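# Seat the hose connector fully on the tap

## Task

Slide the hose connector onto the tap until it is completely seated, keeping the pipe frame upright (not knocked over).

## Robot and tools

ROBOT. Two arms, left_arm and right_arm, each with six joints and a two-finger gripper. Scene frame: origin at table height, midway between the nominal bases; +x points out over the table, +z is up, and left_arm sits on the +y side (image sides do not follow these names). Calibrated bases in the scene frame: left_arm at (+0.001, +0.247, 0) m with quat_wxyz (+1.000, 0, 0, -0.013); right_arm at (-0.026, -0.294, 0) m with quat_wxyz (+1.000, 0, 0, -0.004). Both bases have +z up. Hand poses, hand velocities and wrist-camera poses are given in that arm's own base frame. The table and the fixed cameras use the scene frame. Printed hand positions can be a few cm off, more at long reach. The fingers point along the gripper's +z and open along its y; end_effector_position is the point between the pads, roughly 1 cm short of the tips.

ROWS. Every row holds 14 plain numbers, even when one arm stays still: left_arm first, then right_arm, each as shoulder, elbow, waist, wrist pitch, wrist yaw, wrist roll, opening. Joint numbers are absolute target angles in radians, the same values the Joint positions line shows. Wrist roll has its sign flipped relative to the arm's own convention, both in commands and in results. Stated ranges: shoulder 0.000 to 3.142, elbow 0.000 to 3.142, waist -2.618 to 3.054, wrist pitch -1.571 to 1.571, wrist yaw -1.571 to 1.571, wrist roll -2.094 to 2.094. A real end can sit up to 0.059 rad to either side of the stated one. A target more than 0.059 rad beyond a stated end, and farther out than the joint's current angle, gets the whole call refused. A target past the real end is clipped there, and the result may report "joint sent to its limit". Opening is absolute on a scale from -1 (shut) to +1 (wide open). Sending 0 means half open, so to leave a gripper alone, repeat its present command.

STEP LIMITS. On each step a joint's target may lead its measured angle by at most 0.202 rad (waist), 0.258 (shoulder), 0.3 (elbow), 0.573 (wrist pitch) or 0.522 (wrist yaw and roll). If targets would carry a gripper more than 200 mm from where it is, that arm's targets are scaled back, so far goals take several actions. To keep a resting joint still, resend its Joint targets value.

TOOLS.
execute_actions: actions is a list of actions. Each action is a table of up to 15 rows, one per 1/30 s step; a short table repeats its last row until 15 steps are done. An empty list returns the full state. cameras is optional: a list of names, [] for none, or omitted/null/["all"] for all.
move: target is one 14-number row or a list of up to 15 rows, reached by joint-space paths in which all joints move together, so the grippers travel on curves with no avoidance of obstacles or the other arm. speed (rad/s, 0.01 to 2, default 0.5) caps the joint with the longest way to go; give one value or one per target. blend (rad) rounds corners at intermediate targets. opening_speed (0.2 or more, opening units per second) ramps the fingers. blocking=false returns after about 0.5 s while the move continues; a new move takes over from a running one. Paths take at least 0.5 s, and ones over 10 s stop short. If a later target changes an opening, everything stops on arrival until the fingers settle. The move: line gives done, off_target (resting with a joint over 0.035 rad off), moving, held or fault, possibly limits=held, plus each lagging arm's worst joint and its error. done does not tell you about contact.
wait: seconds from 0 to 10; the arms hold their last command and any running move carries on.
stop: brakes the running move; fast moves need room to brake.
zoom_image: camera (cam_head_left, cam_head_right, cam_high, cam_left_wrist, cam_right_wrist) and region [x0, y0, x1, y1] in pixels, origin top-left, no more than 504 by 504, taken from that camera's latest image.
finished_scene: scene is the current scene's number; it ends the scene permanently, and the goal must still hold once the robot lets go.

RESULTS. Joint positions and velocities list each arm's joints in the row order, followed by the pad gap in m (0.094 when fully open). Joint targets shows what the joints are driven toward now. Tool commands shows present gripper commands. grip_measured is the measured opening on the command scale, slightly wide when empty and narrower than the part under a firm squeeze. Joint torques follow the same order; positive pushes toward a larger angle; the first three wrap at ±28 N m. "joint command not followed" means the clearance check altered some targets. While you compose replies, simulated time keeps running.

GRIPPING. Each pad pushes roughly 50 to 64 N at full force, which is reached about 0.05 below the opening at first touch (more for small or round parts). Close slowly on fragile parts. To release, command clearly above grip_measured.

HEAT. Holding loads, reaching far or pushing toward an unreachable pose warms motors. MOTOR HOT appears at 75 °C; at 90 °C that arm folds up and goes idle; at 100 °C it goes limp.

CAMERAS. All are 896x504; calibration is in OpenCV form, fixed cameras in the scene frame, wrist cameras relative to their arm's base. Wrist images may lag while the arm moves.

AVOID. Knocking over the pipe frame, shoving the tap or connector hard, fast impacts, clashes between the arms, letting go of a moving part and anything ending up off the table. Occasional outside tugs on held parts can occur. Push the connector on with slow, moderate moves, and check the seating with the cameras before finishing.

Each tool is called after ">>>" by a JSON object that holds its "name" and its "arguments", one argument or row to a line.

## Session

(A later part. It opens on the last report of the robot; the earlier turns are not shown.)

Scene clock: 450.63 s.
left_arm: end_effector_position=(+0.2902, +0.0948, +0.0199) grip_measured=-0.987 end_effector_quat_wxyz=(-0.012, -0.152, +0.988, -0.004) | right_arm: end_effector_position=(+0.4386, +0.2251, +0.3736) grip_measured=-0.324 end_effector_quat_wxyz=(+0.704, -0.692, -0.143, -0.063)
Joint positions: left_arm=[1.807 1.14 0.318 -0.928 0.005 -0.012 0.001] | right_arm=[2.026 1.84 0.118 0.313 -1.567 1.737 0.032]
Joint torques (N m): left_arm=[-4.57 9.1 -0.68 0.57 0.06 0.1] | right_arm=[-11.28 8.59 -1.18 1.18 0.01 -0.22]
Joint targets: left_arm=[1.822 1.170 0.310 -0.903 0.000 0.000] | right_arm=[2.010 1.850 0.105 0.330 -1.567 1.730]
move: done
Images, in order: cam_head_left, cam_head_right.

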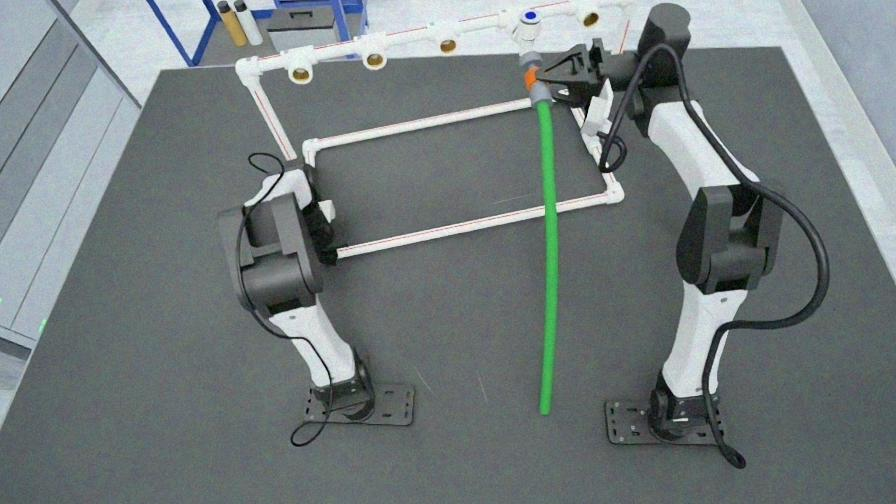

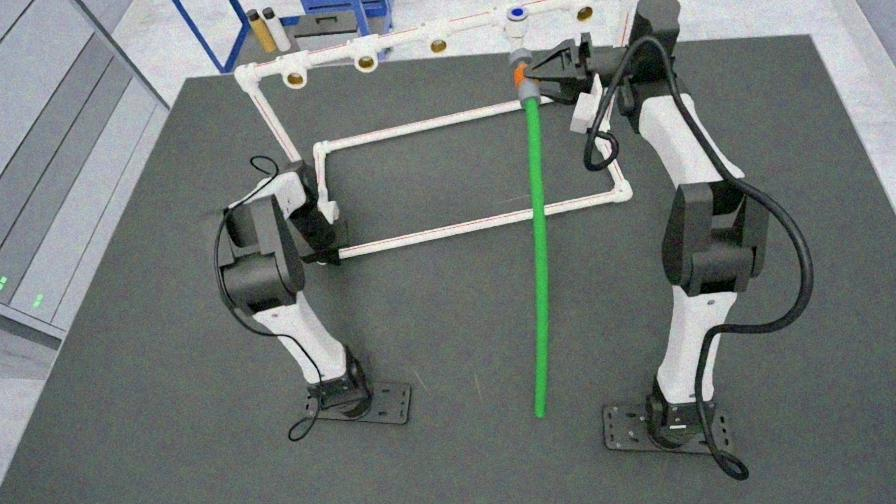

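>>> {"name": "move", "arguments": {
  "target": [1.96,1.34,0.285,-0.95,0,0,-1, 2.01,1.85,0.105,0.33,-1.567,1.73,-0.8],
  "speed": 0.12,
  "cameras": ["cam_head_left","cam_head_right"]
}}

>>> {"name": "zoom_image", "arguments": {
  "camera": "cam_head_left",
  "region": [480, 0, 620, 140]
}}

>>> {"name": "zoom_image", "arguments": {
  "camera": "cam_head_right",
  "region": [460, 0, 600, 140]
}}

Scene clock: 454.50 s.
left_arm: end_effector_position=(+0.3239, +0.0974, +0.0175) grip_measured=-0.987 end_effector_quat_wxyz=(-0.021, -0.140, +0.990, -0.005) | right_arm: end_effector_position=(+0.4418, +0.2228, +0.3739) grip_measured=-0.324 end_effector_quat_wxyz=(+0.704, -0.693, -0.137, -0.069)
Joint positions: left_arm=[1.942 1.31 0.294 -0.982 0.004 -0.012 0.001] | right_arm=[2.026 1.84 0.112 0.313 -1.555 1.737 0.032]
Joint torques (N m): left_arm=[-5.3 9.11 -0.77 0.61 0.07 0.1] | right_arm=[-11.28 8.62 -0.69 1.18 -0.12 -0.22]
Joint targets: left_arm=[1.960 1.340 0.285 -0.950 0.000 0.000] | right_arm=[2.010 1.850 0.105 0.330 -1.567 1.730]
move: done
Images, in order: cam_head_left, cam_head_right.

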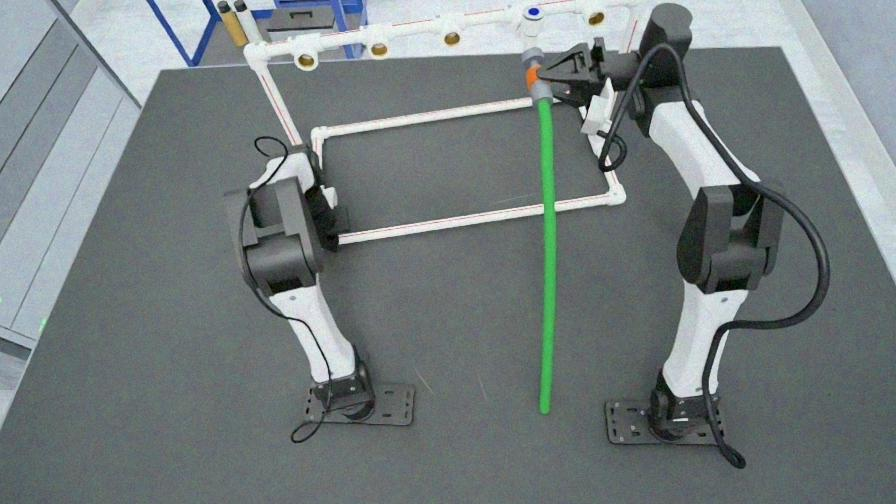

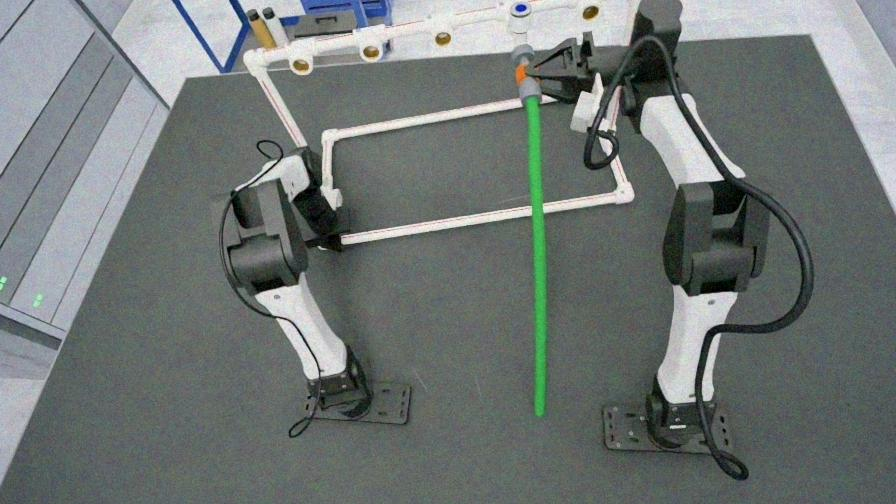

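Scaled by 3.600 from the camera's 896x504 image, which has a finer 1280x720 frame.

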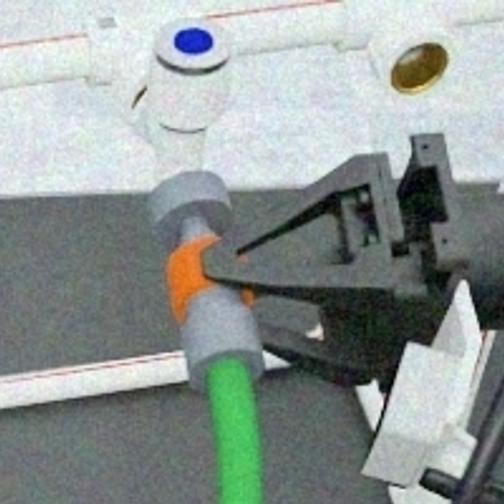

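Scaled by 3.600 from the camera's 896x504 image, which has a finer 1280x720 frame.

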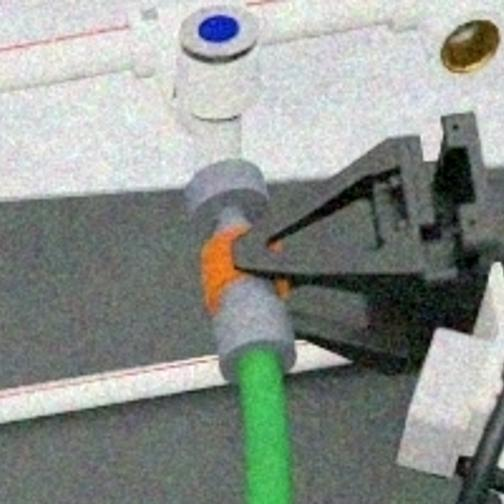

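>>> {"name": "move", "arguments": {
  "target": [
    [2.0,1.405,0.28,-0.96,0,0,-1, 2.06,1.905,0.102,0.315,-1.567,1.73,-0.8],
    [1.75,1.05,0.33,-0.87,0,0,-1, 2.06,1.905,0.102,0.315,-1.567,1.73,-0.8]
  ],
  "speed": 0.15,
  "cameras": ["cam_head_left","cam_head_right"]
}}

>>> {"name": "zoom_image", "arguments": {
  "camera": "cam_head_left",
  "region": [480, 0, 620, 140]
}}

>>> {"name": "zoom_image", "arguments": {
  "camera": "cam_head_right",
  "region": [460, 0, 600, 140]
}}

Scene clock: 465.67 s.
left_arm: end_effector_position=(+0.2745, +0.0912, +0.0084) grip_measured=-0.987 end_effector_quat_wxyz=(-0.019, -0.155, +0.988, -0.005) | right_arm: end_effector_position=(+0.4484, +0.2232, +0.3708) grip_measured=-0.324 end_effector_quat_wxyz=(+0.704, -0.693, -0.139, -0.069)
Joint positions: left_arm=[1.782 1.057 0.323 -0.884 0.004 -0.012 0.001] | right_arm=[2.057 1.873 0.111 0.313 -1.559 1.737 0.032]
Joint torques (N m): left_arm=[-7.99 5.37 0.58 0.41 0.06 0.09] | right_arm=[-9.85 10.81 -0.88 1.04 -0.08 -0.22]
Joint targets: left_arm=[1.750 1.050 0.330 -0.870 0.000 0.000] | right_arm=[2.060 1.905 0.102 0.315 -1.567 1.730]
move: done
Images, in order: cam_head_left, cam_head_right.

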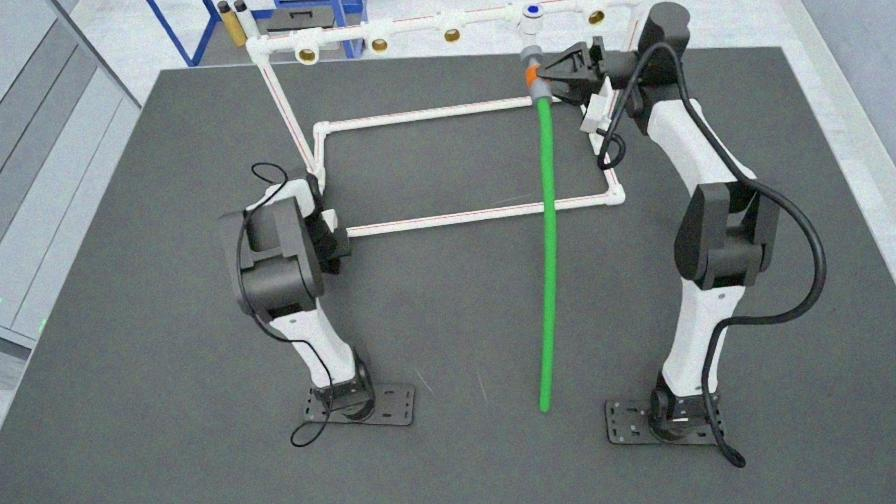

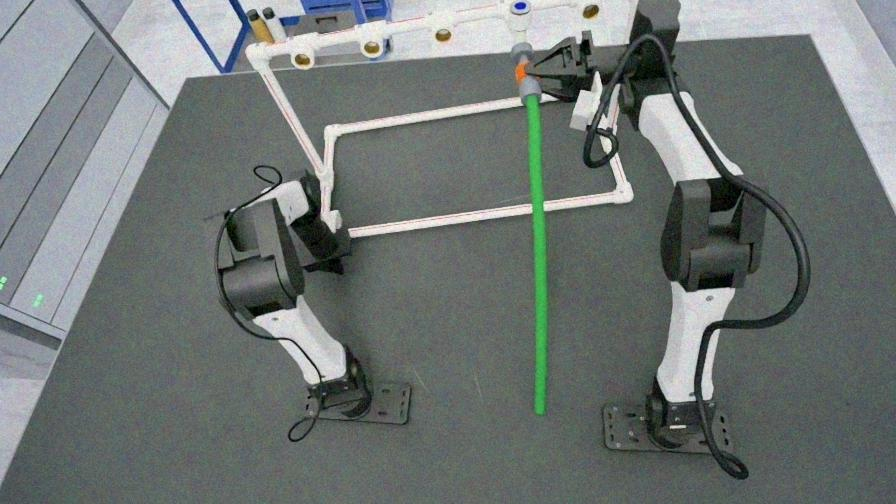

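Scaled by 3.600 from the camera's 896x504 image, which has a finer 1280x720 frame.

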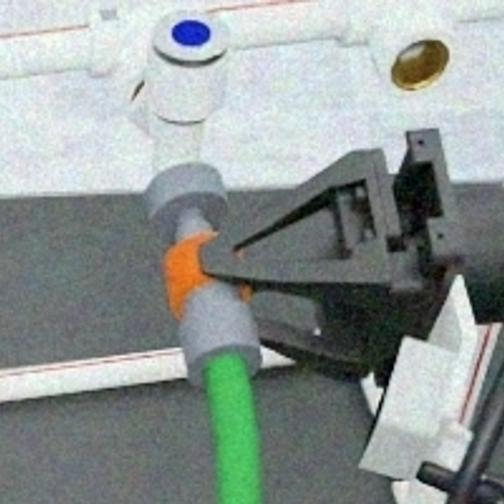

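Scaled by 3.600 from the camera's 896x504 image, which has a finer 1280x720 frame.

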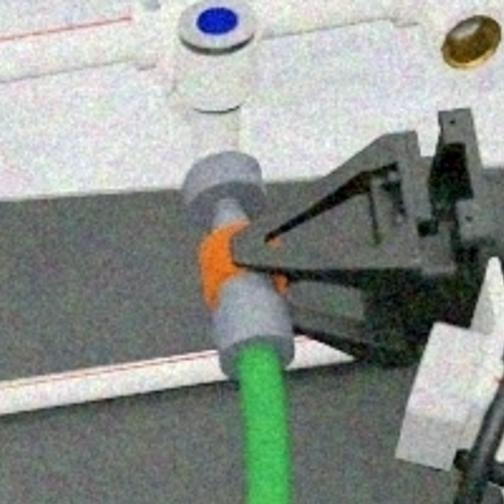

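>>> {"name": "move", "arguments": {
  "target": [
    [1.70,1.2,0.33,-1.07,0,0,-1, 2.06,1.905,0.102,0.315,-1.567,1.73,-0.8],
    [1.46,1.314,0.2,-1.425,0,0,-1, 2.06,1.905,0.102,0.315,-1.567,1.73,-0.2],
    [1.46,1.4,0.0,-1.2,0,0,-1, 2.01,1.855,0.102,0.335,-1.567,1.73,-0.2],
    [1.46,1.4,0.0,-1.2,0,0,-1, 2.01,1.855,0.102,0.335,-1.567,1.73,-0.8]
  ],
  "speed": 0.35,
  "opening_speed": 0.5,
  "cameras": ["cam_head_left","cam_right_wrist"]
}}

>>> {"name": "zoom_image", "arguments": {
  "camera": "cam_head_left",
  "region": [480, 0, 620, 140]
}}

Scene clock: 476.23 s.
left_arm: end_effector_position=(+0.3058, +0.0005, +0.1710) grip_measured=-0.987 end_effector_quat_wxyz=(+0.121, +0.004, +0.993, -0.001) | right_arm: end_effector_position=(+0.4490, +0.2219, +0.3672) grip_measured=-0.271 end_effector_quat_wxyz=(+0.704, -0.693, -0.136, -0.068)
Joint positions: left_arm=[1.482 1.373 0.004 -1.219 0.004 -0.012 0.001] | right_arm=[2.056 1.858 0.109 0.322 -1.559 1.737 0.034]
Joint torques (N m): left_arm=[-5.76 9.65 -0.34 1.13 0.09 0.08] | right_arm=[-14.05 7.27 -0.64 1.15 -0.08 -0.22]
Joint targets: left_arm=[1.460 1.400 0.000 -1.200 0.000 0.000] | right_arm=[2.010 1.855 0.102 0.335 -1.567 1.730]
move: off_target (right_arm); target 4's new numbers were sent with right_arm's shoulder 0.046 rad from that target; right_arm: the shoulder is farthest, 0.046 rad from its target
camera_calibration:
cam_right_wrist: T_world_to_cam=[[-0.273976, -0.0464176, 0.960616, -0.220602], [0.913378, -0.325302, 0.244784, -0.38572], [0.301128, 0.94447, 0.131522, -0.306929], [0, 0, 0, 1]]
Images, in order: cam_head_left, cam_right_wrist.

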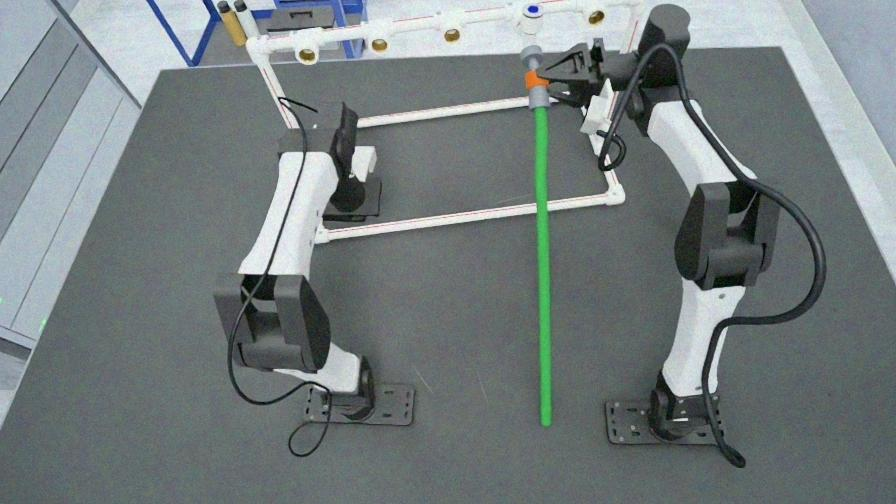

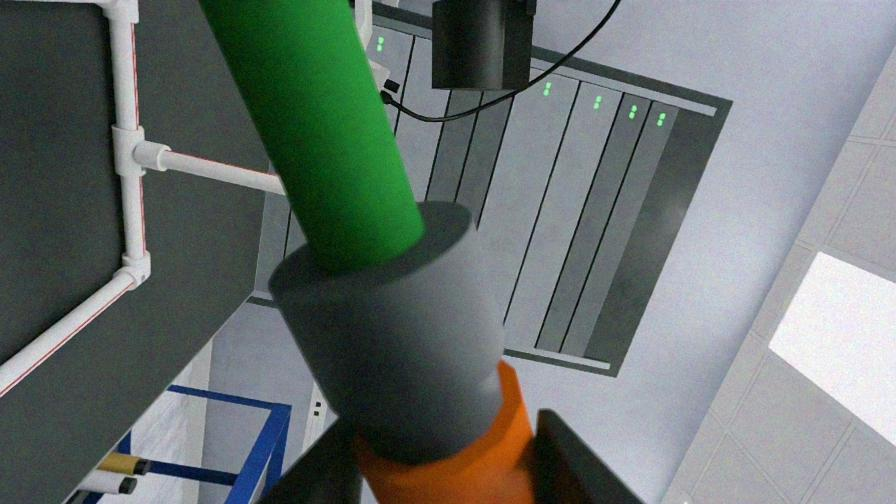

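Scaled by 3.600 from the camera's 896x504 image, which has a finer 1280x720 frame.

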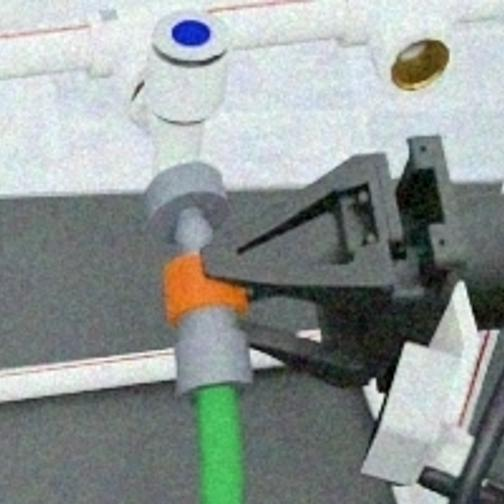

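>>> {"name": "move", "arguments": {
  "target": [
    [1.46,1.4,0.0,-1.2,0,0,-1, 2.0,1.855,0.105,0.335,-1.567,2.05,-0.2],
    [1.46,1.4,0.0,-1.2,0,0,-1, 1.95,1.775,0.105,0.37,-1.567,2.05,-0.2],
    [1.46,1.4,0.0,-1.2,0,0,-1, 1.95,1.775,0.105,0.37,-1.567,2.05,-0.8]
  ],
  "speed": 0.4,
  "opening_speed": 1,
  "cameras": ["cam_head_left","cam_right_wrist","cam_high"]
}}

>>> {"name": "zoom_image", "arguments": {
  "camera": "cam_head_left",
  "region": [480, 0, 620, 140]
}}

>>> {"name": "zoom_image", "arguments": {
  "camera": "cam_high",
  "region": [420, 170, 520, 250]
}}

Scene clock: 487.53 s.
left_arm: end_effector_position=(+0.3059, +0.0005, +0.1710) grip_measured=-0.987 end_effector_quat_wxyz=(+0.122, +0.004, +0.993, -0.001) | right_arm: end_effector_position=(+0.4349, +0.2204, +0.3688) grip_measured=-0.286 end_effector_quat_wxyz=(+0.686, -0.664, -0.241, -0.175)
Joint positions: left_arm=[1.482 1.373 0.004 -1.219 0.004 -0.012 0.001] | right_arm=[1.996 1.775 0.109 0.351 -1.56 2.039 0.034]
Joint torques (N m): left_arm=[-5.78 9.61 -0.31 1.14 0.07 0.11] | right_arm=[-13.65 7.54 -0.36 1.19 -0.07 -0.02]
Joint targets: left_arm=[1.460 1.400 0.000 -1.200 0.000 0.000] | right_arm=[1.950 1.775 0.105 0.370 -1.567 2.050]
move: off_target (right_arm); target 3's new numbers were sent with right_arm's shoulder 0.046 rad from that target; right_arm: the shoulder is farthest, 0.046 rad from its target
camera_calibration:
cam_right_wrist: T_world_to_cam=[[-0.550696, -0.0735428, 0.83146, -0.0521249], [0.798498, -0.336616, 0.49909, -0.415109], [0.243178, 0.938766, 0.244097, -0.316517], [0, 0, 0, 1]]
Images, in order: cam_head_left, cam_high, cam_right_wrist.

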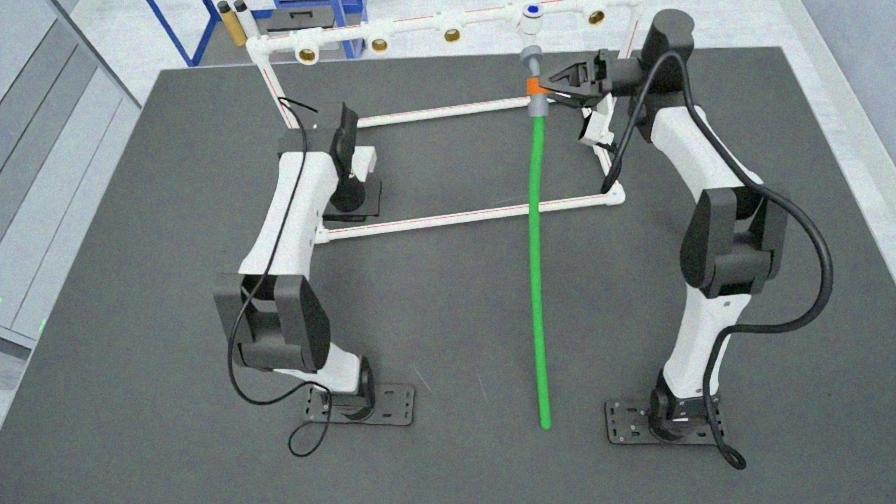

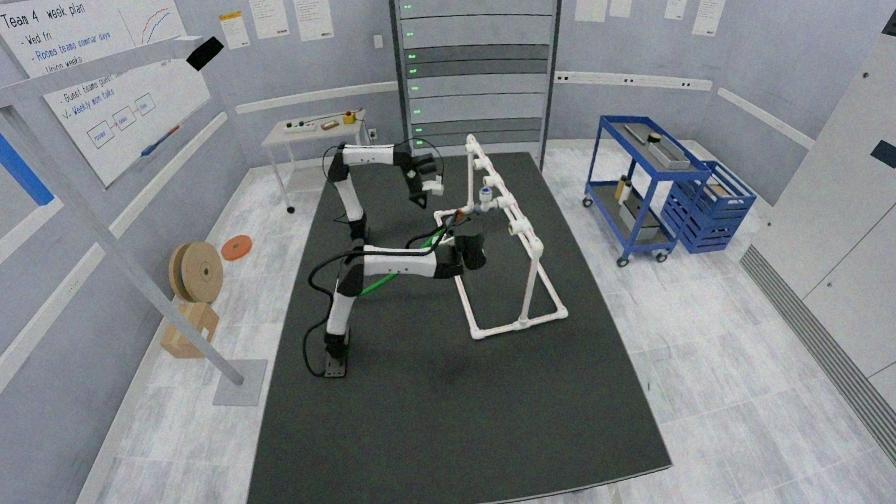

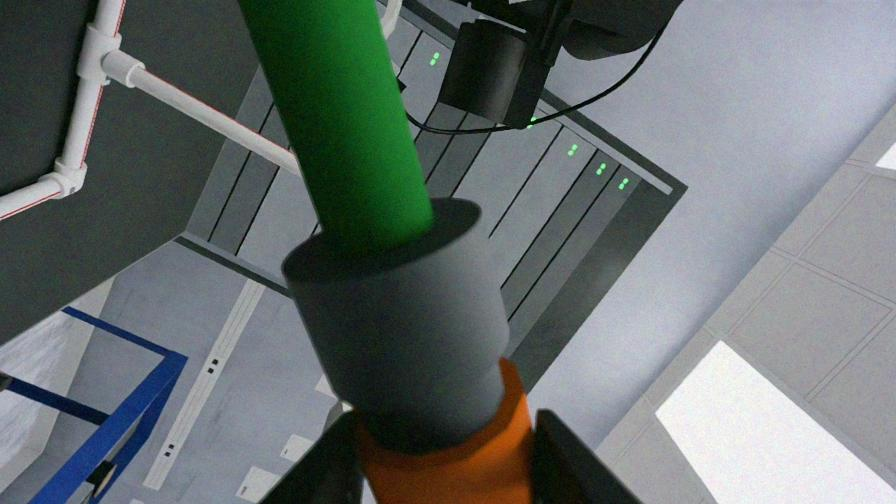

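Scaled by 3.600 from the camera's 896x504 image, which has a finer 1280x720 frame.

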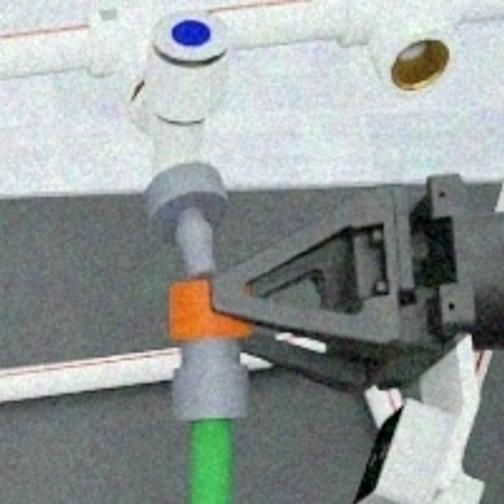

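Scaled by 5.040 from the camera's 896x504 image, which has a finer 1280x720 frame.

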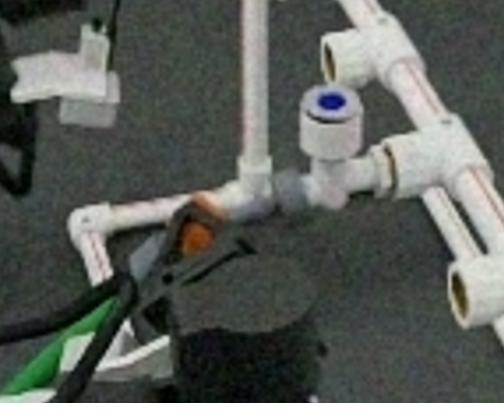

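>>> {"name": "move", "arguments": {
  "target": [
    [1.3,1.3,0.1,-0.2,0.5,0,0.4, 1.92,1.74,0.105,0.38,-1.567,1.8,-0.8],
    [1.2,1.2,0.1,-0.15,0.93,0,0.4, 1.85,1.63,0.105,0.42,-1.567,1.42,-0.8]
  ],
  "speed": 0.5,
  "cameras": ["cam_head_left","cam_left_wrist","cam_right_wrist","cam_head_right"]
}}

>>> {"name": "zoom_image", "arguments": {
  "camera": "cam_head_left",
  "region": [480, 0, 620, 140]
}}

>>> {"name": "zoom_image", "arguments": {
  "camera": "cam_left_wrist",
  "region": [400, 80, 680, 320]
}}

>>> {"name": "zoom_image", "arguments": {
  "camera": "cam_head_right",
  "region": [460, 0, 600, 140]
}}

Scene clock: 499.70 s.
left_arm: end_effector_position=(+0.3624, -0.1028, +0.3832) grip_measured=+0.399 end_effector_quat_wxyz=(+0.588, +0.252, +0.703, -0.311) | right_arm: end_effector_position=(+0.4097, +0.2177, +0.3693) grip_measured=-0.285 end_effector_quat_wxyz=(+0.707, -0.705, -0.041, +0.028)
Joint positions: left_arm=[1.222 1.205 0.094 -0.175 0.916 -0.012 0.066] | right_arm=[1.893 1.631 0.109 0.408 -1.56 1.445 0.034]
Joint torques (N m): left_arm=[-4.59 7.34 0.49 2.36 0.36 0.08] | right_arm=[-12.6 7.47 -0.35 1.13 -0.06 -0.43]
Heat: left arm: 60 °C; right arm: 79 °C. Fold the right arm in close to its base, or ease its load, before you think long.
Joint targets: left_arm=[1.200 1.200 0.100 -0.150 0.930 0.000] | right_arm=[1.850 1.630 0.105 0.420 -1.567 1.420]
MOTOR HOT: the shoulder of the right arm reports 79 °C; the controller's stop level is 90 °C. To cool a motor, set the load down, stop pushing, or move to a pose that needs little force.
move: off_target (right_arm); right_arm: the shoulder is farthest, 0.043 rad from its target
camera_calibration:
cam_left_wrist: T_world_to_cam=[[-0.740447, -0.658602, 0.134094, 0.148143], [-0.428097, 0.308334, -0.849507, 0.554116], [0.518141, -0.686421, -0.510251, 0.0294639], [0, 0, 0, 1]]
cam_right_wrist: T_world_to_cam=[[-0.00771029, -0.0206055, 0.999758, -0.362787], [0.946979, -0.321294, 0.000681222, -0.276236], [0.321202, 0.946755, 0.0219903, -0.259594], [0, 0, 0, 1]]
Images, in order: cam_head_left, cam_head_right, cam_left_wrist, cam_right_wrist.

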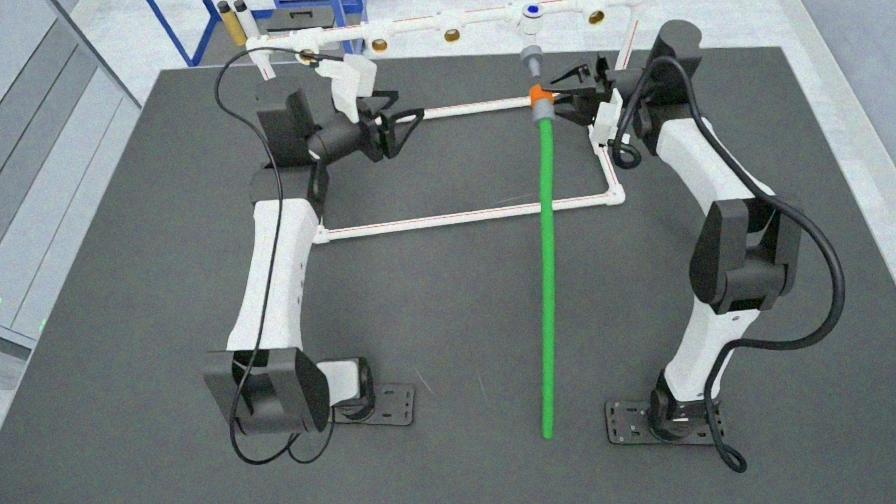

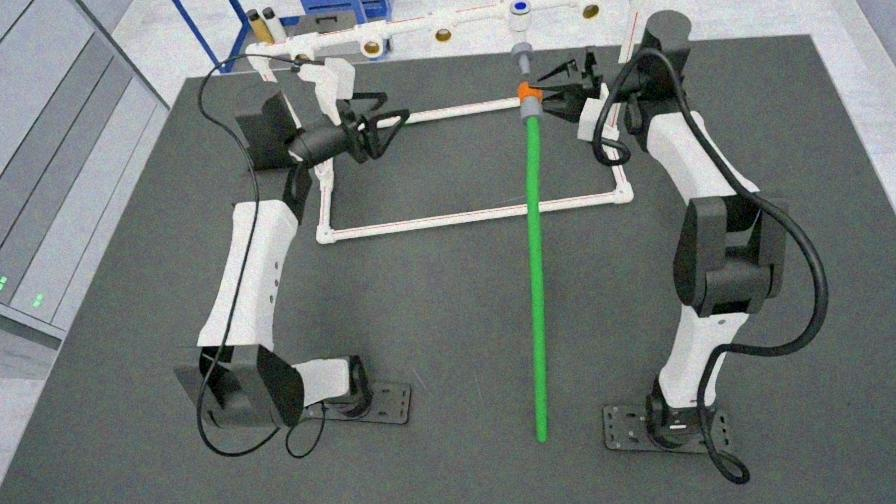

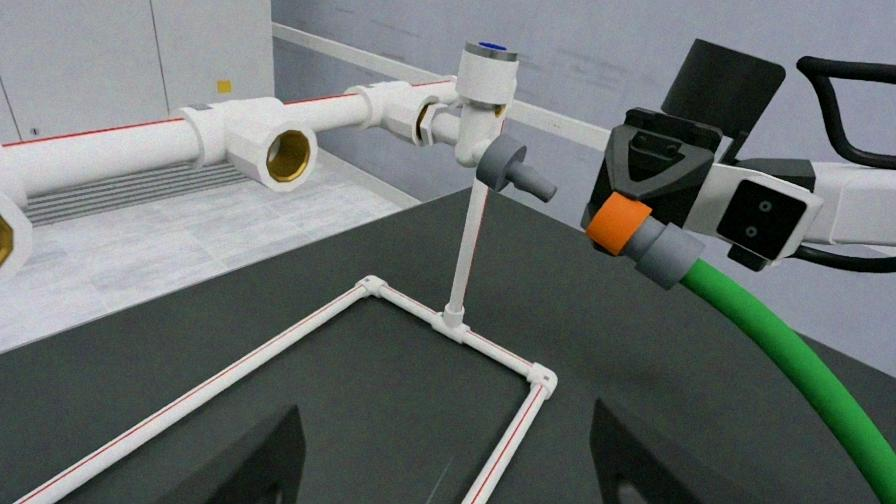

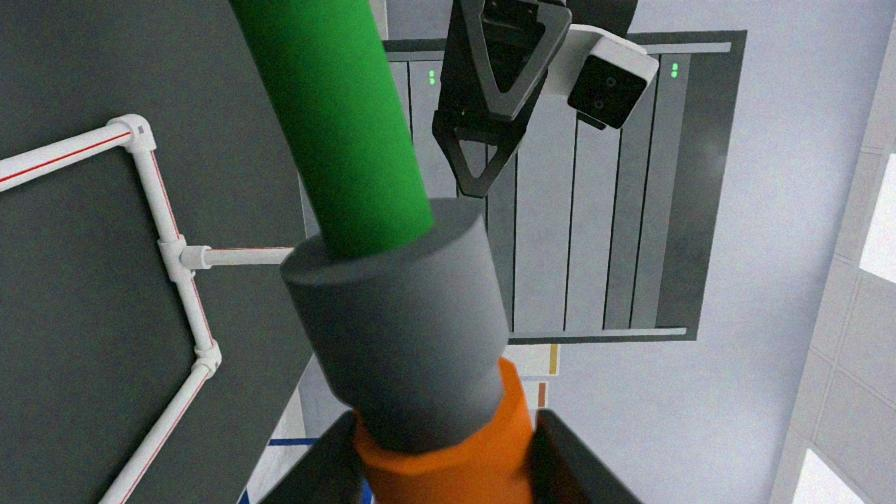

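Scaled by 3.600 from the camera's 896x504 image, which has a finer 1280x720 frame.

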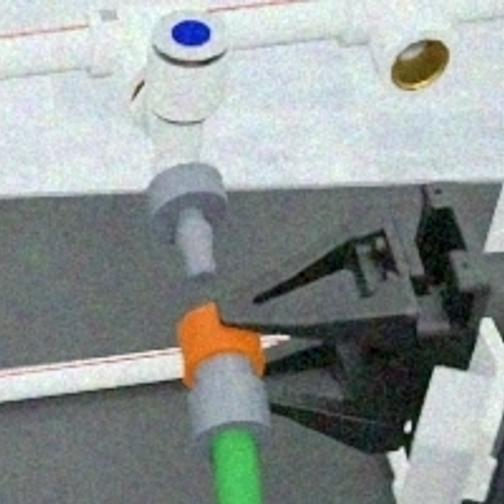

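Scaled by 1.800 from the camera's 896x504 image, which has a finer 1280x720 frame.

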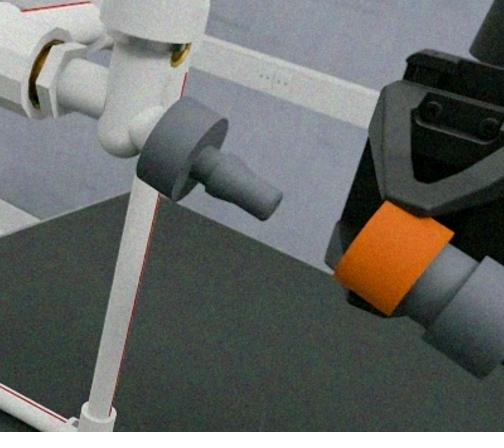

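Scaled by 3.600 from the camera's 896x504 image, which has a finer 1280x720 frame.

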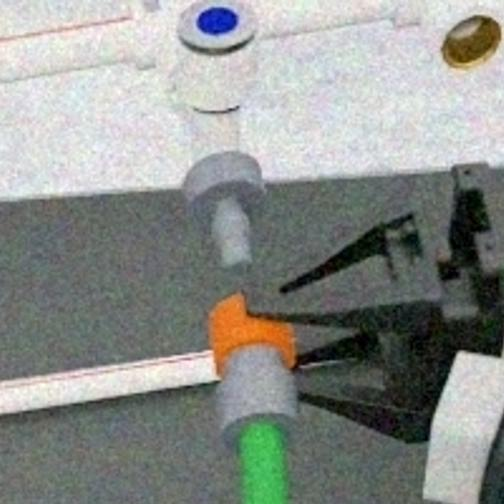

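>>> {"name": "move", "arguments": {
  "target": [1.2,1.2,0.1,-0.15,0.93,0,0.4, 2.014,1.83,0.121,0.355,-1.567,1.43,-0.8],
  "speed": 0.15,
  "cameras": ["cam_head_left","cam_left_wrist","cam_head_right"]
}}

>>> {"name": "zoom_image", "arguments": {
  "camera": "cam_head_left",
  "region": [480, 0, 620, 140]
}}

>>> {"name": "zoom_image", "arguments": {
  "camera": "cam_left_wrist",
  "region": [400, 80, 680, 320]
}}

>>> {"name": "zoom_image", "arguments": {
  "camera": "cam_head_right",
  "region": [460, 0, 600, 140]
}}

Scene clock: 507.47 s.
left_arm: end_effector_position=(+0.3623, -0.1029, +0.3833) grip_measured=+0.399 end_effector_quat_wxyz=(+0.588, +0.253, +0.703, -0.311) | right_arm: end_effector_position=(+0.4374, +0.2230, +0.3693) grip_measured=-0.285 end_effector_quat_wxyz=(+0.707, -0.705, -0.044, +0.030)
Joint positions: left_arm=[1.222 1.205 0.094 -0.175 0.917 -0.012 0.066] | right_arm=[2.013 1.797 0.114 0.363 -1.561 1.444 0.034]
Joint torques (N m): left_arm=[-4.57 7.42 0.58 2.35 0.37 0.09] | right_arm=[-9.69 10.93 0.62 0.93 -0.04 -0.31]
Heat: left arm: 59 °C; right arm: 78 °C. Fold the right arm in close to its base, or ease its load, before you think long.
Joint targets: left_arm=[1.200 1.200 0.100 -0.150 0.930 0.000] | right_arm=[2.014 1.830 0.121 0.355 -1.567 1.430]
MOTOR HOT: still on. The shoulder of the right arm reports 78 °C.
move: done
camera_calibration:
cam_left_wrist: T_world_to_cam=[[-0.74124, -0.657745, 0.133918, 0.148391], [-0.427411, 0.30866, -0.849735, 0.554056], [0.517574, -0.687095, -0.509919, 0.0294976], [0, 0, 0, 1]]
Images, in order: cam_head_left, cam_head_right, cam_left_wrist.

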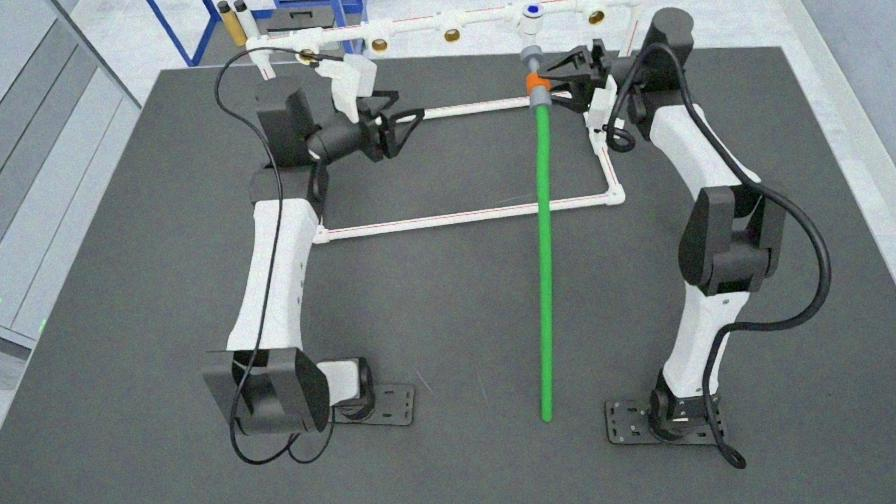

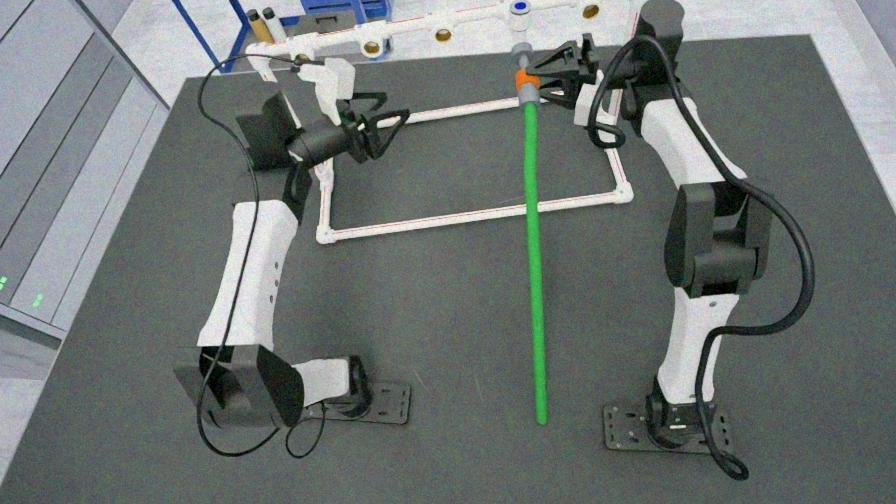

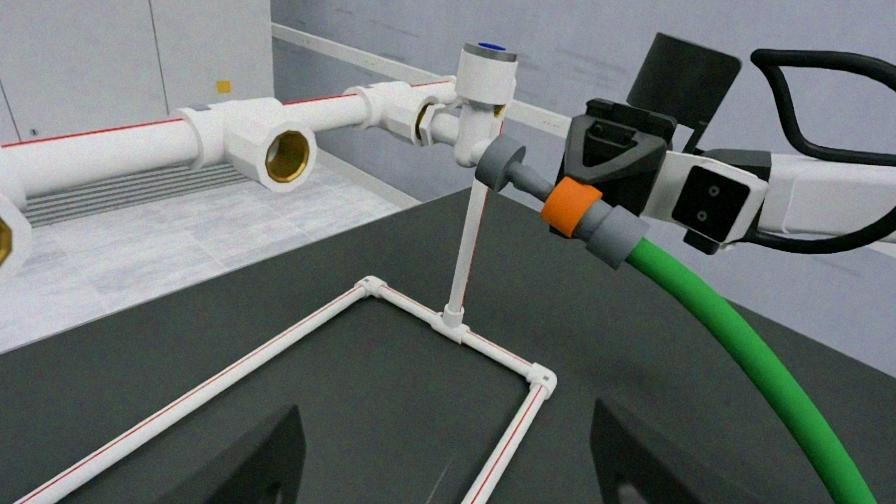

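Scaled by 3.600 from the camera's 896x504 image, which has a finer 1280x720 frame.

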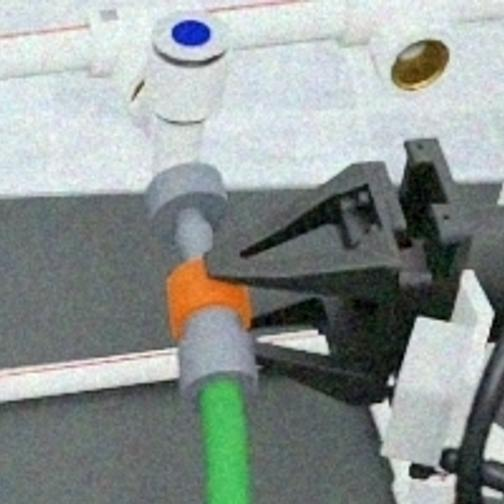

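Scaled by 1.800 from the camera's 896x504 image, which has a finer 1280x720 frame.

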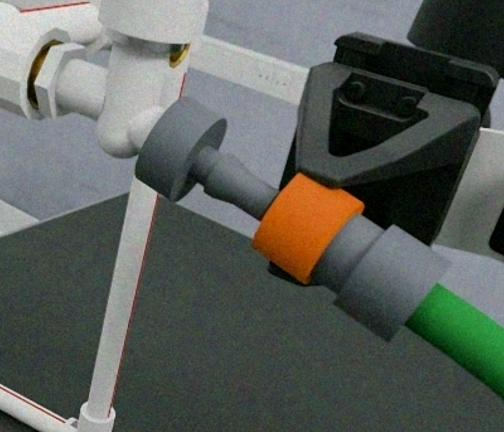

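Scaled by 3.600 from the camera's 896x504 image, which has a finer 1280x720 frame.

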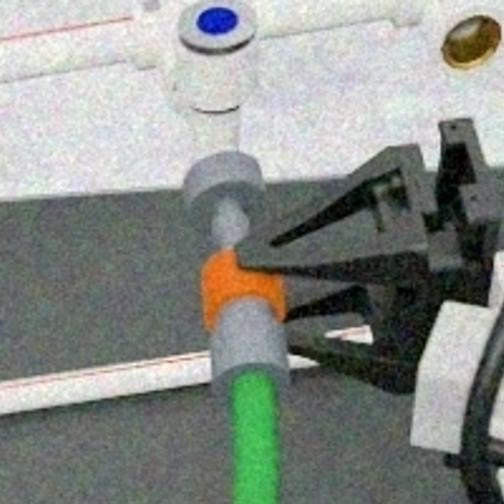

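>>> {"name": "move", "arguments": {
  "target": [1.2,1.2,0.1,-0.15,0.93,0,0.4, 2.093,1.96,0.122,0.303,-1.567,1.43,-0.8],
  "speed": 0.12,
  "cameras": ["cam_head_left","cam_left_wrist","cam_head_right"]
}}

>>> {"name": "zoom_image", "arguments": {
  "camera": "cam_head_left",
  "region": [480, 0, 620, 140]
}}

>>> {"name": "zoom_image", "arguments": {
  "camera": "cam_left_wrist",
  "region": [400, 80, 680, 320]
}}

Scene clock: 511.63 s.
left_arm: end_effector_position=(+0.3623, -0.1029, +0.3833) grip_measured=+0.399 end_effector_quat_wxyz=(+0.588, +0.253, +0.703, -0.311) | right_arm: end_effector_position=(+0.4539, +0.2254, +0.3735) grip_measured=-0.285 end_effector_quat_wxyz=(+0.707, -0.705, -0.046, +0.031)
Joint positions: left_arm=[1.222 1.205 0.094 -0.175 0.917 -0.012 0.066] | right_arm=[2.09 1.928 0.115 0.312 -1.565 1.444 0.034]
Joint torques (N m): left_arm=[-4.64 7.38 0.54 2.37 0.38 0.09] | right_arm=[-10.13 10.77 0.62 0.93 0 -0.3]
Heat: left arm: 59 °C; right arm: 78 °C. Fold the right arm in close to its base, or ease its load, before you think long.
Joint targets: left_arm=[1.200 1.200 0.100 -0.150 0.930 0.000] | right_arm=[2.093 1.960 0.122 0.303 -1.567 1.430]
MOTOR HOT: still on. The shoulder of the right arm reports 78 °C.
move: done
camera_calibration:
cam_left_wrist: T_world_to_cam=[[-0.741291, -0.65775, 0.133613, 0.148527], [-0.427088, 0.30869, -0.849886, 0.554063], [0.517768, -0.687077, -0.509747, 0.0293916], [0, 0, 0, 1]]
Images, in order: cam_head_left, cam_head_right, cam_left_wrist.

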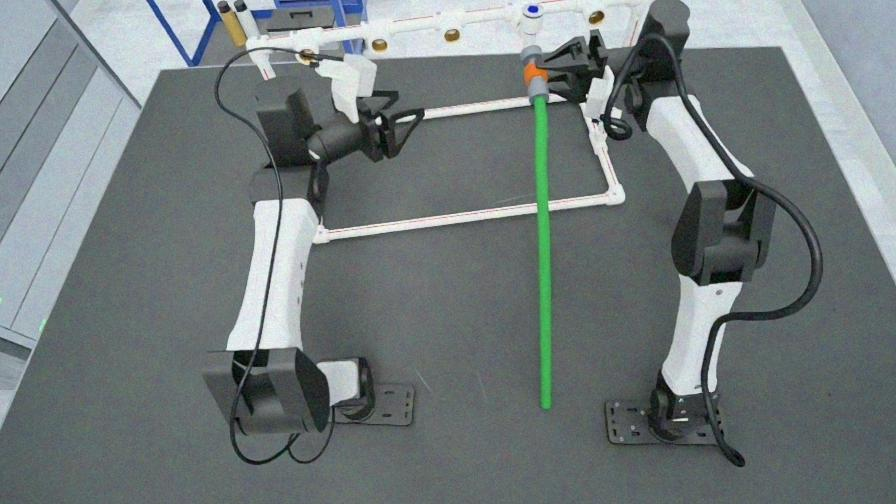

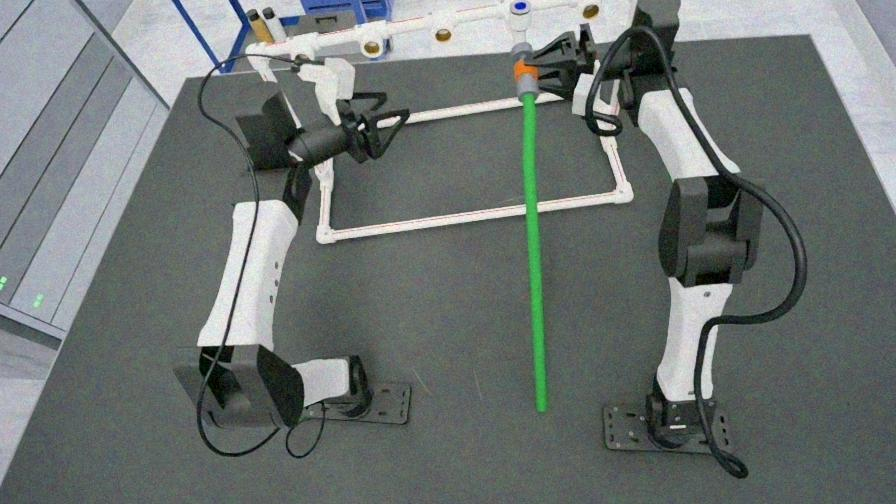

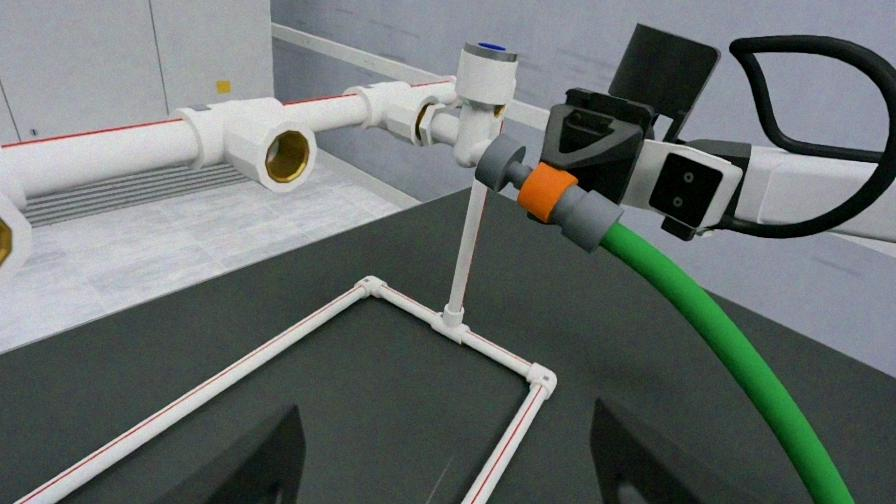

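Scaled by 3.600 from the camera's 896x504 image, which has a finer 1280x720 frame.

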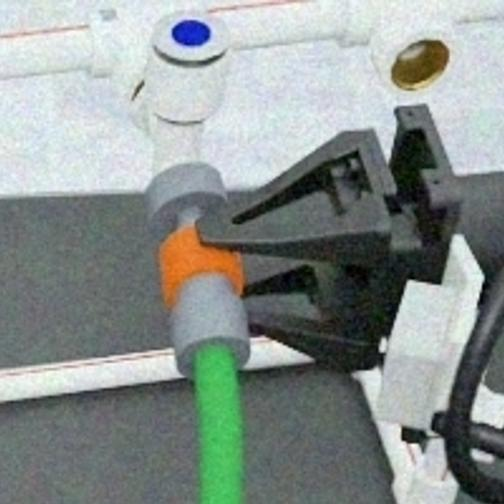

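Scaled by 1.800 from the camera's 896x504 image, which has a finer 1280x720 frame.

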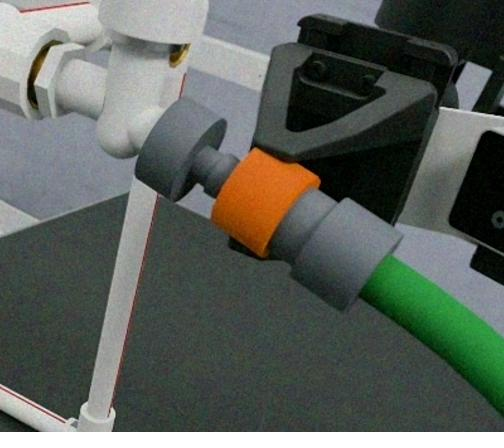

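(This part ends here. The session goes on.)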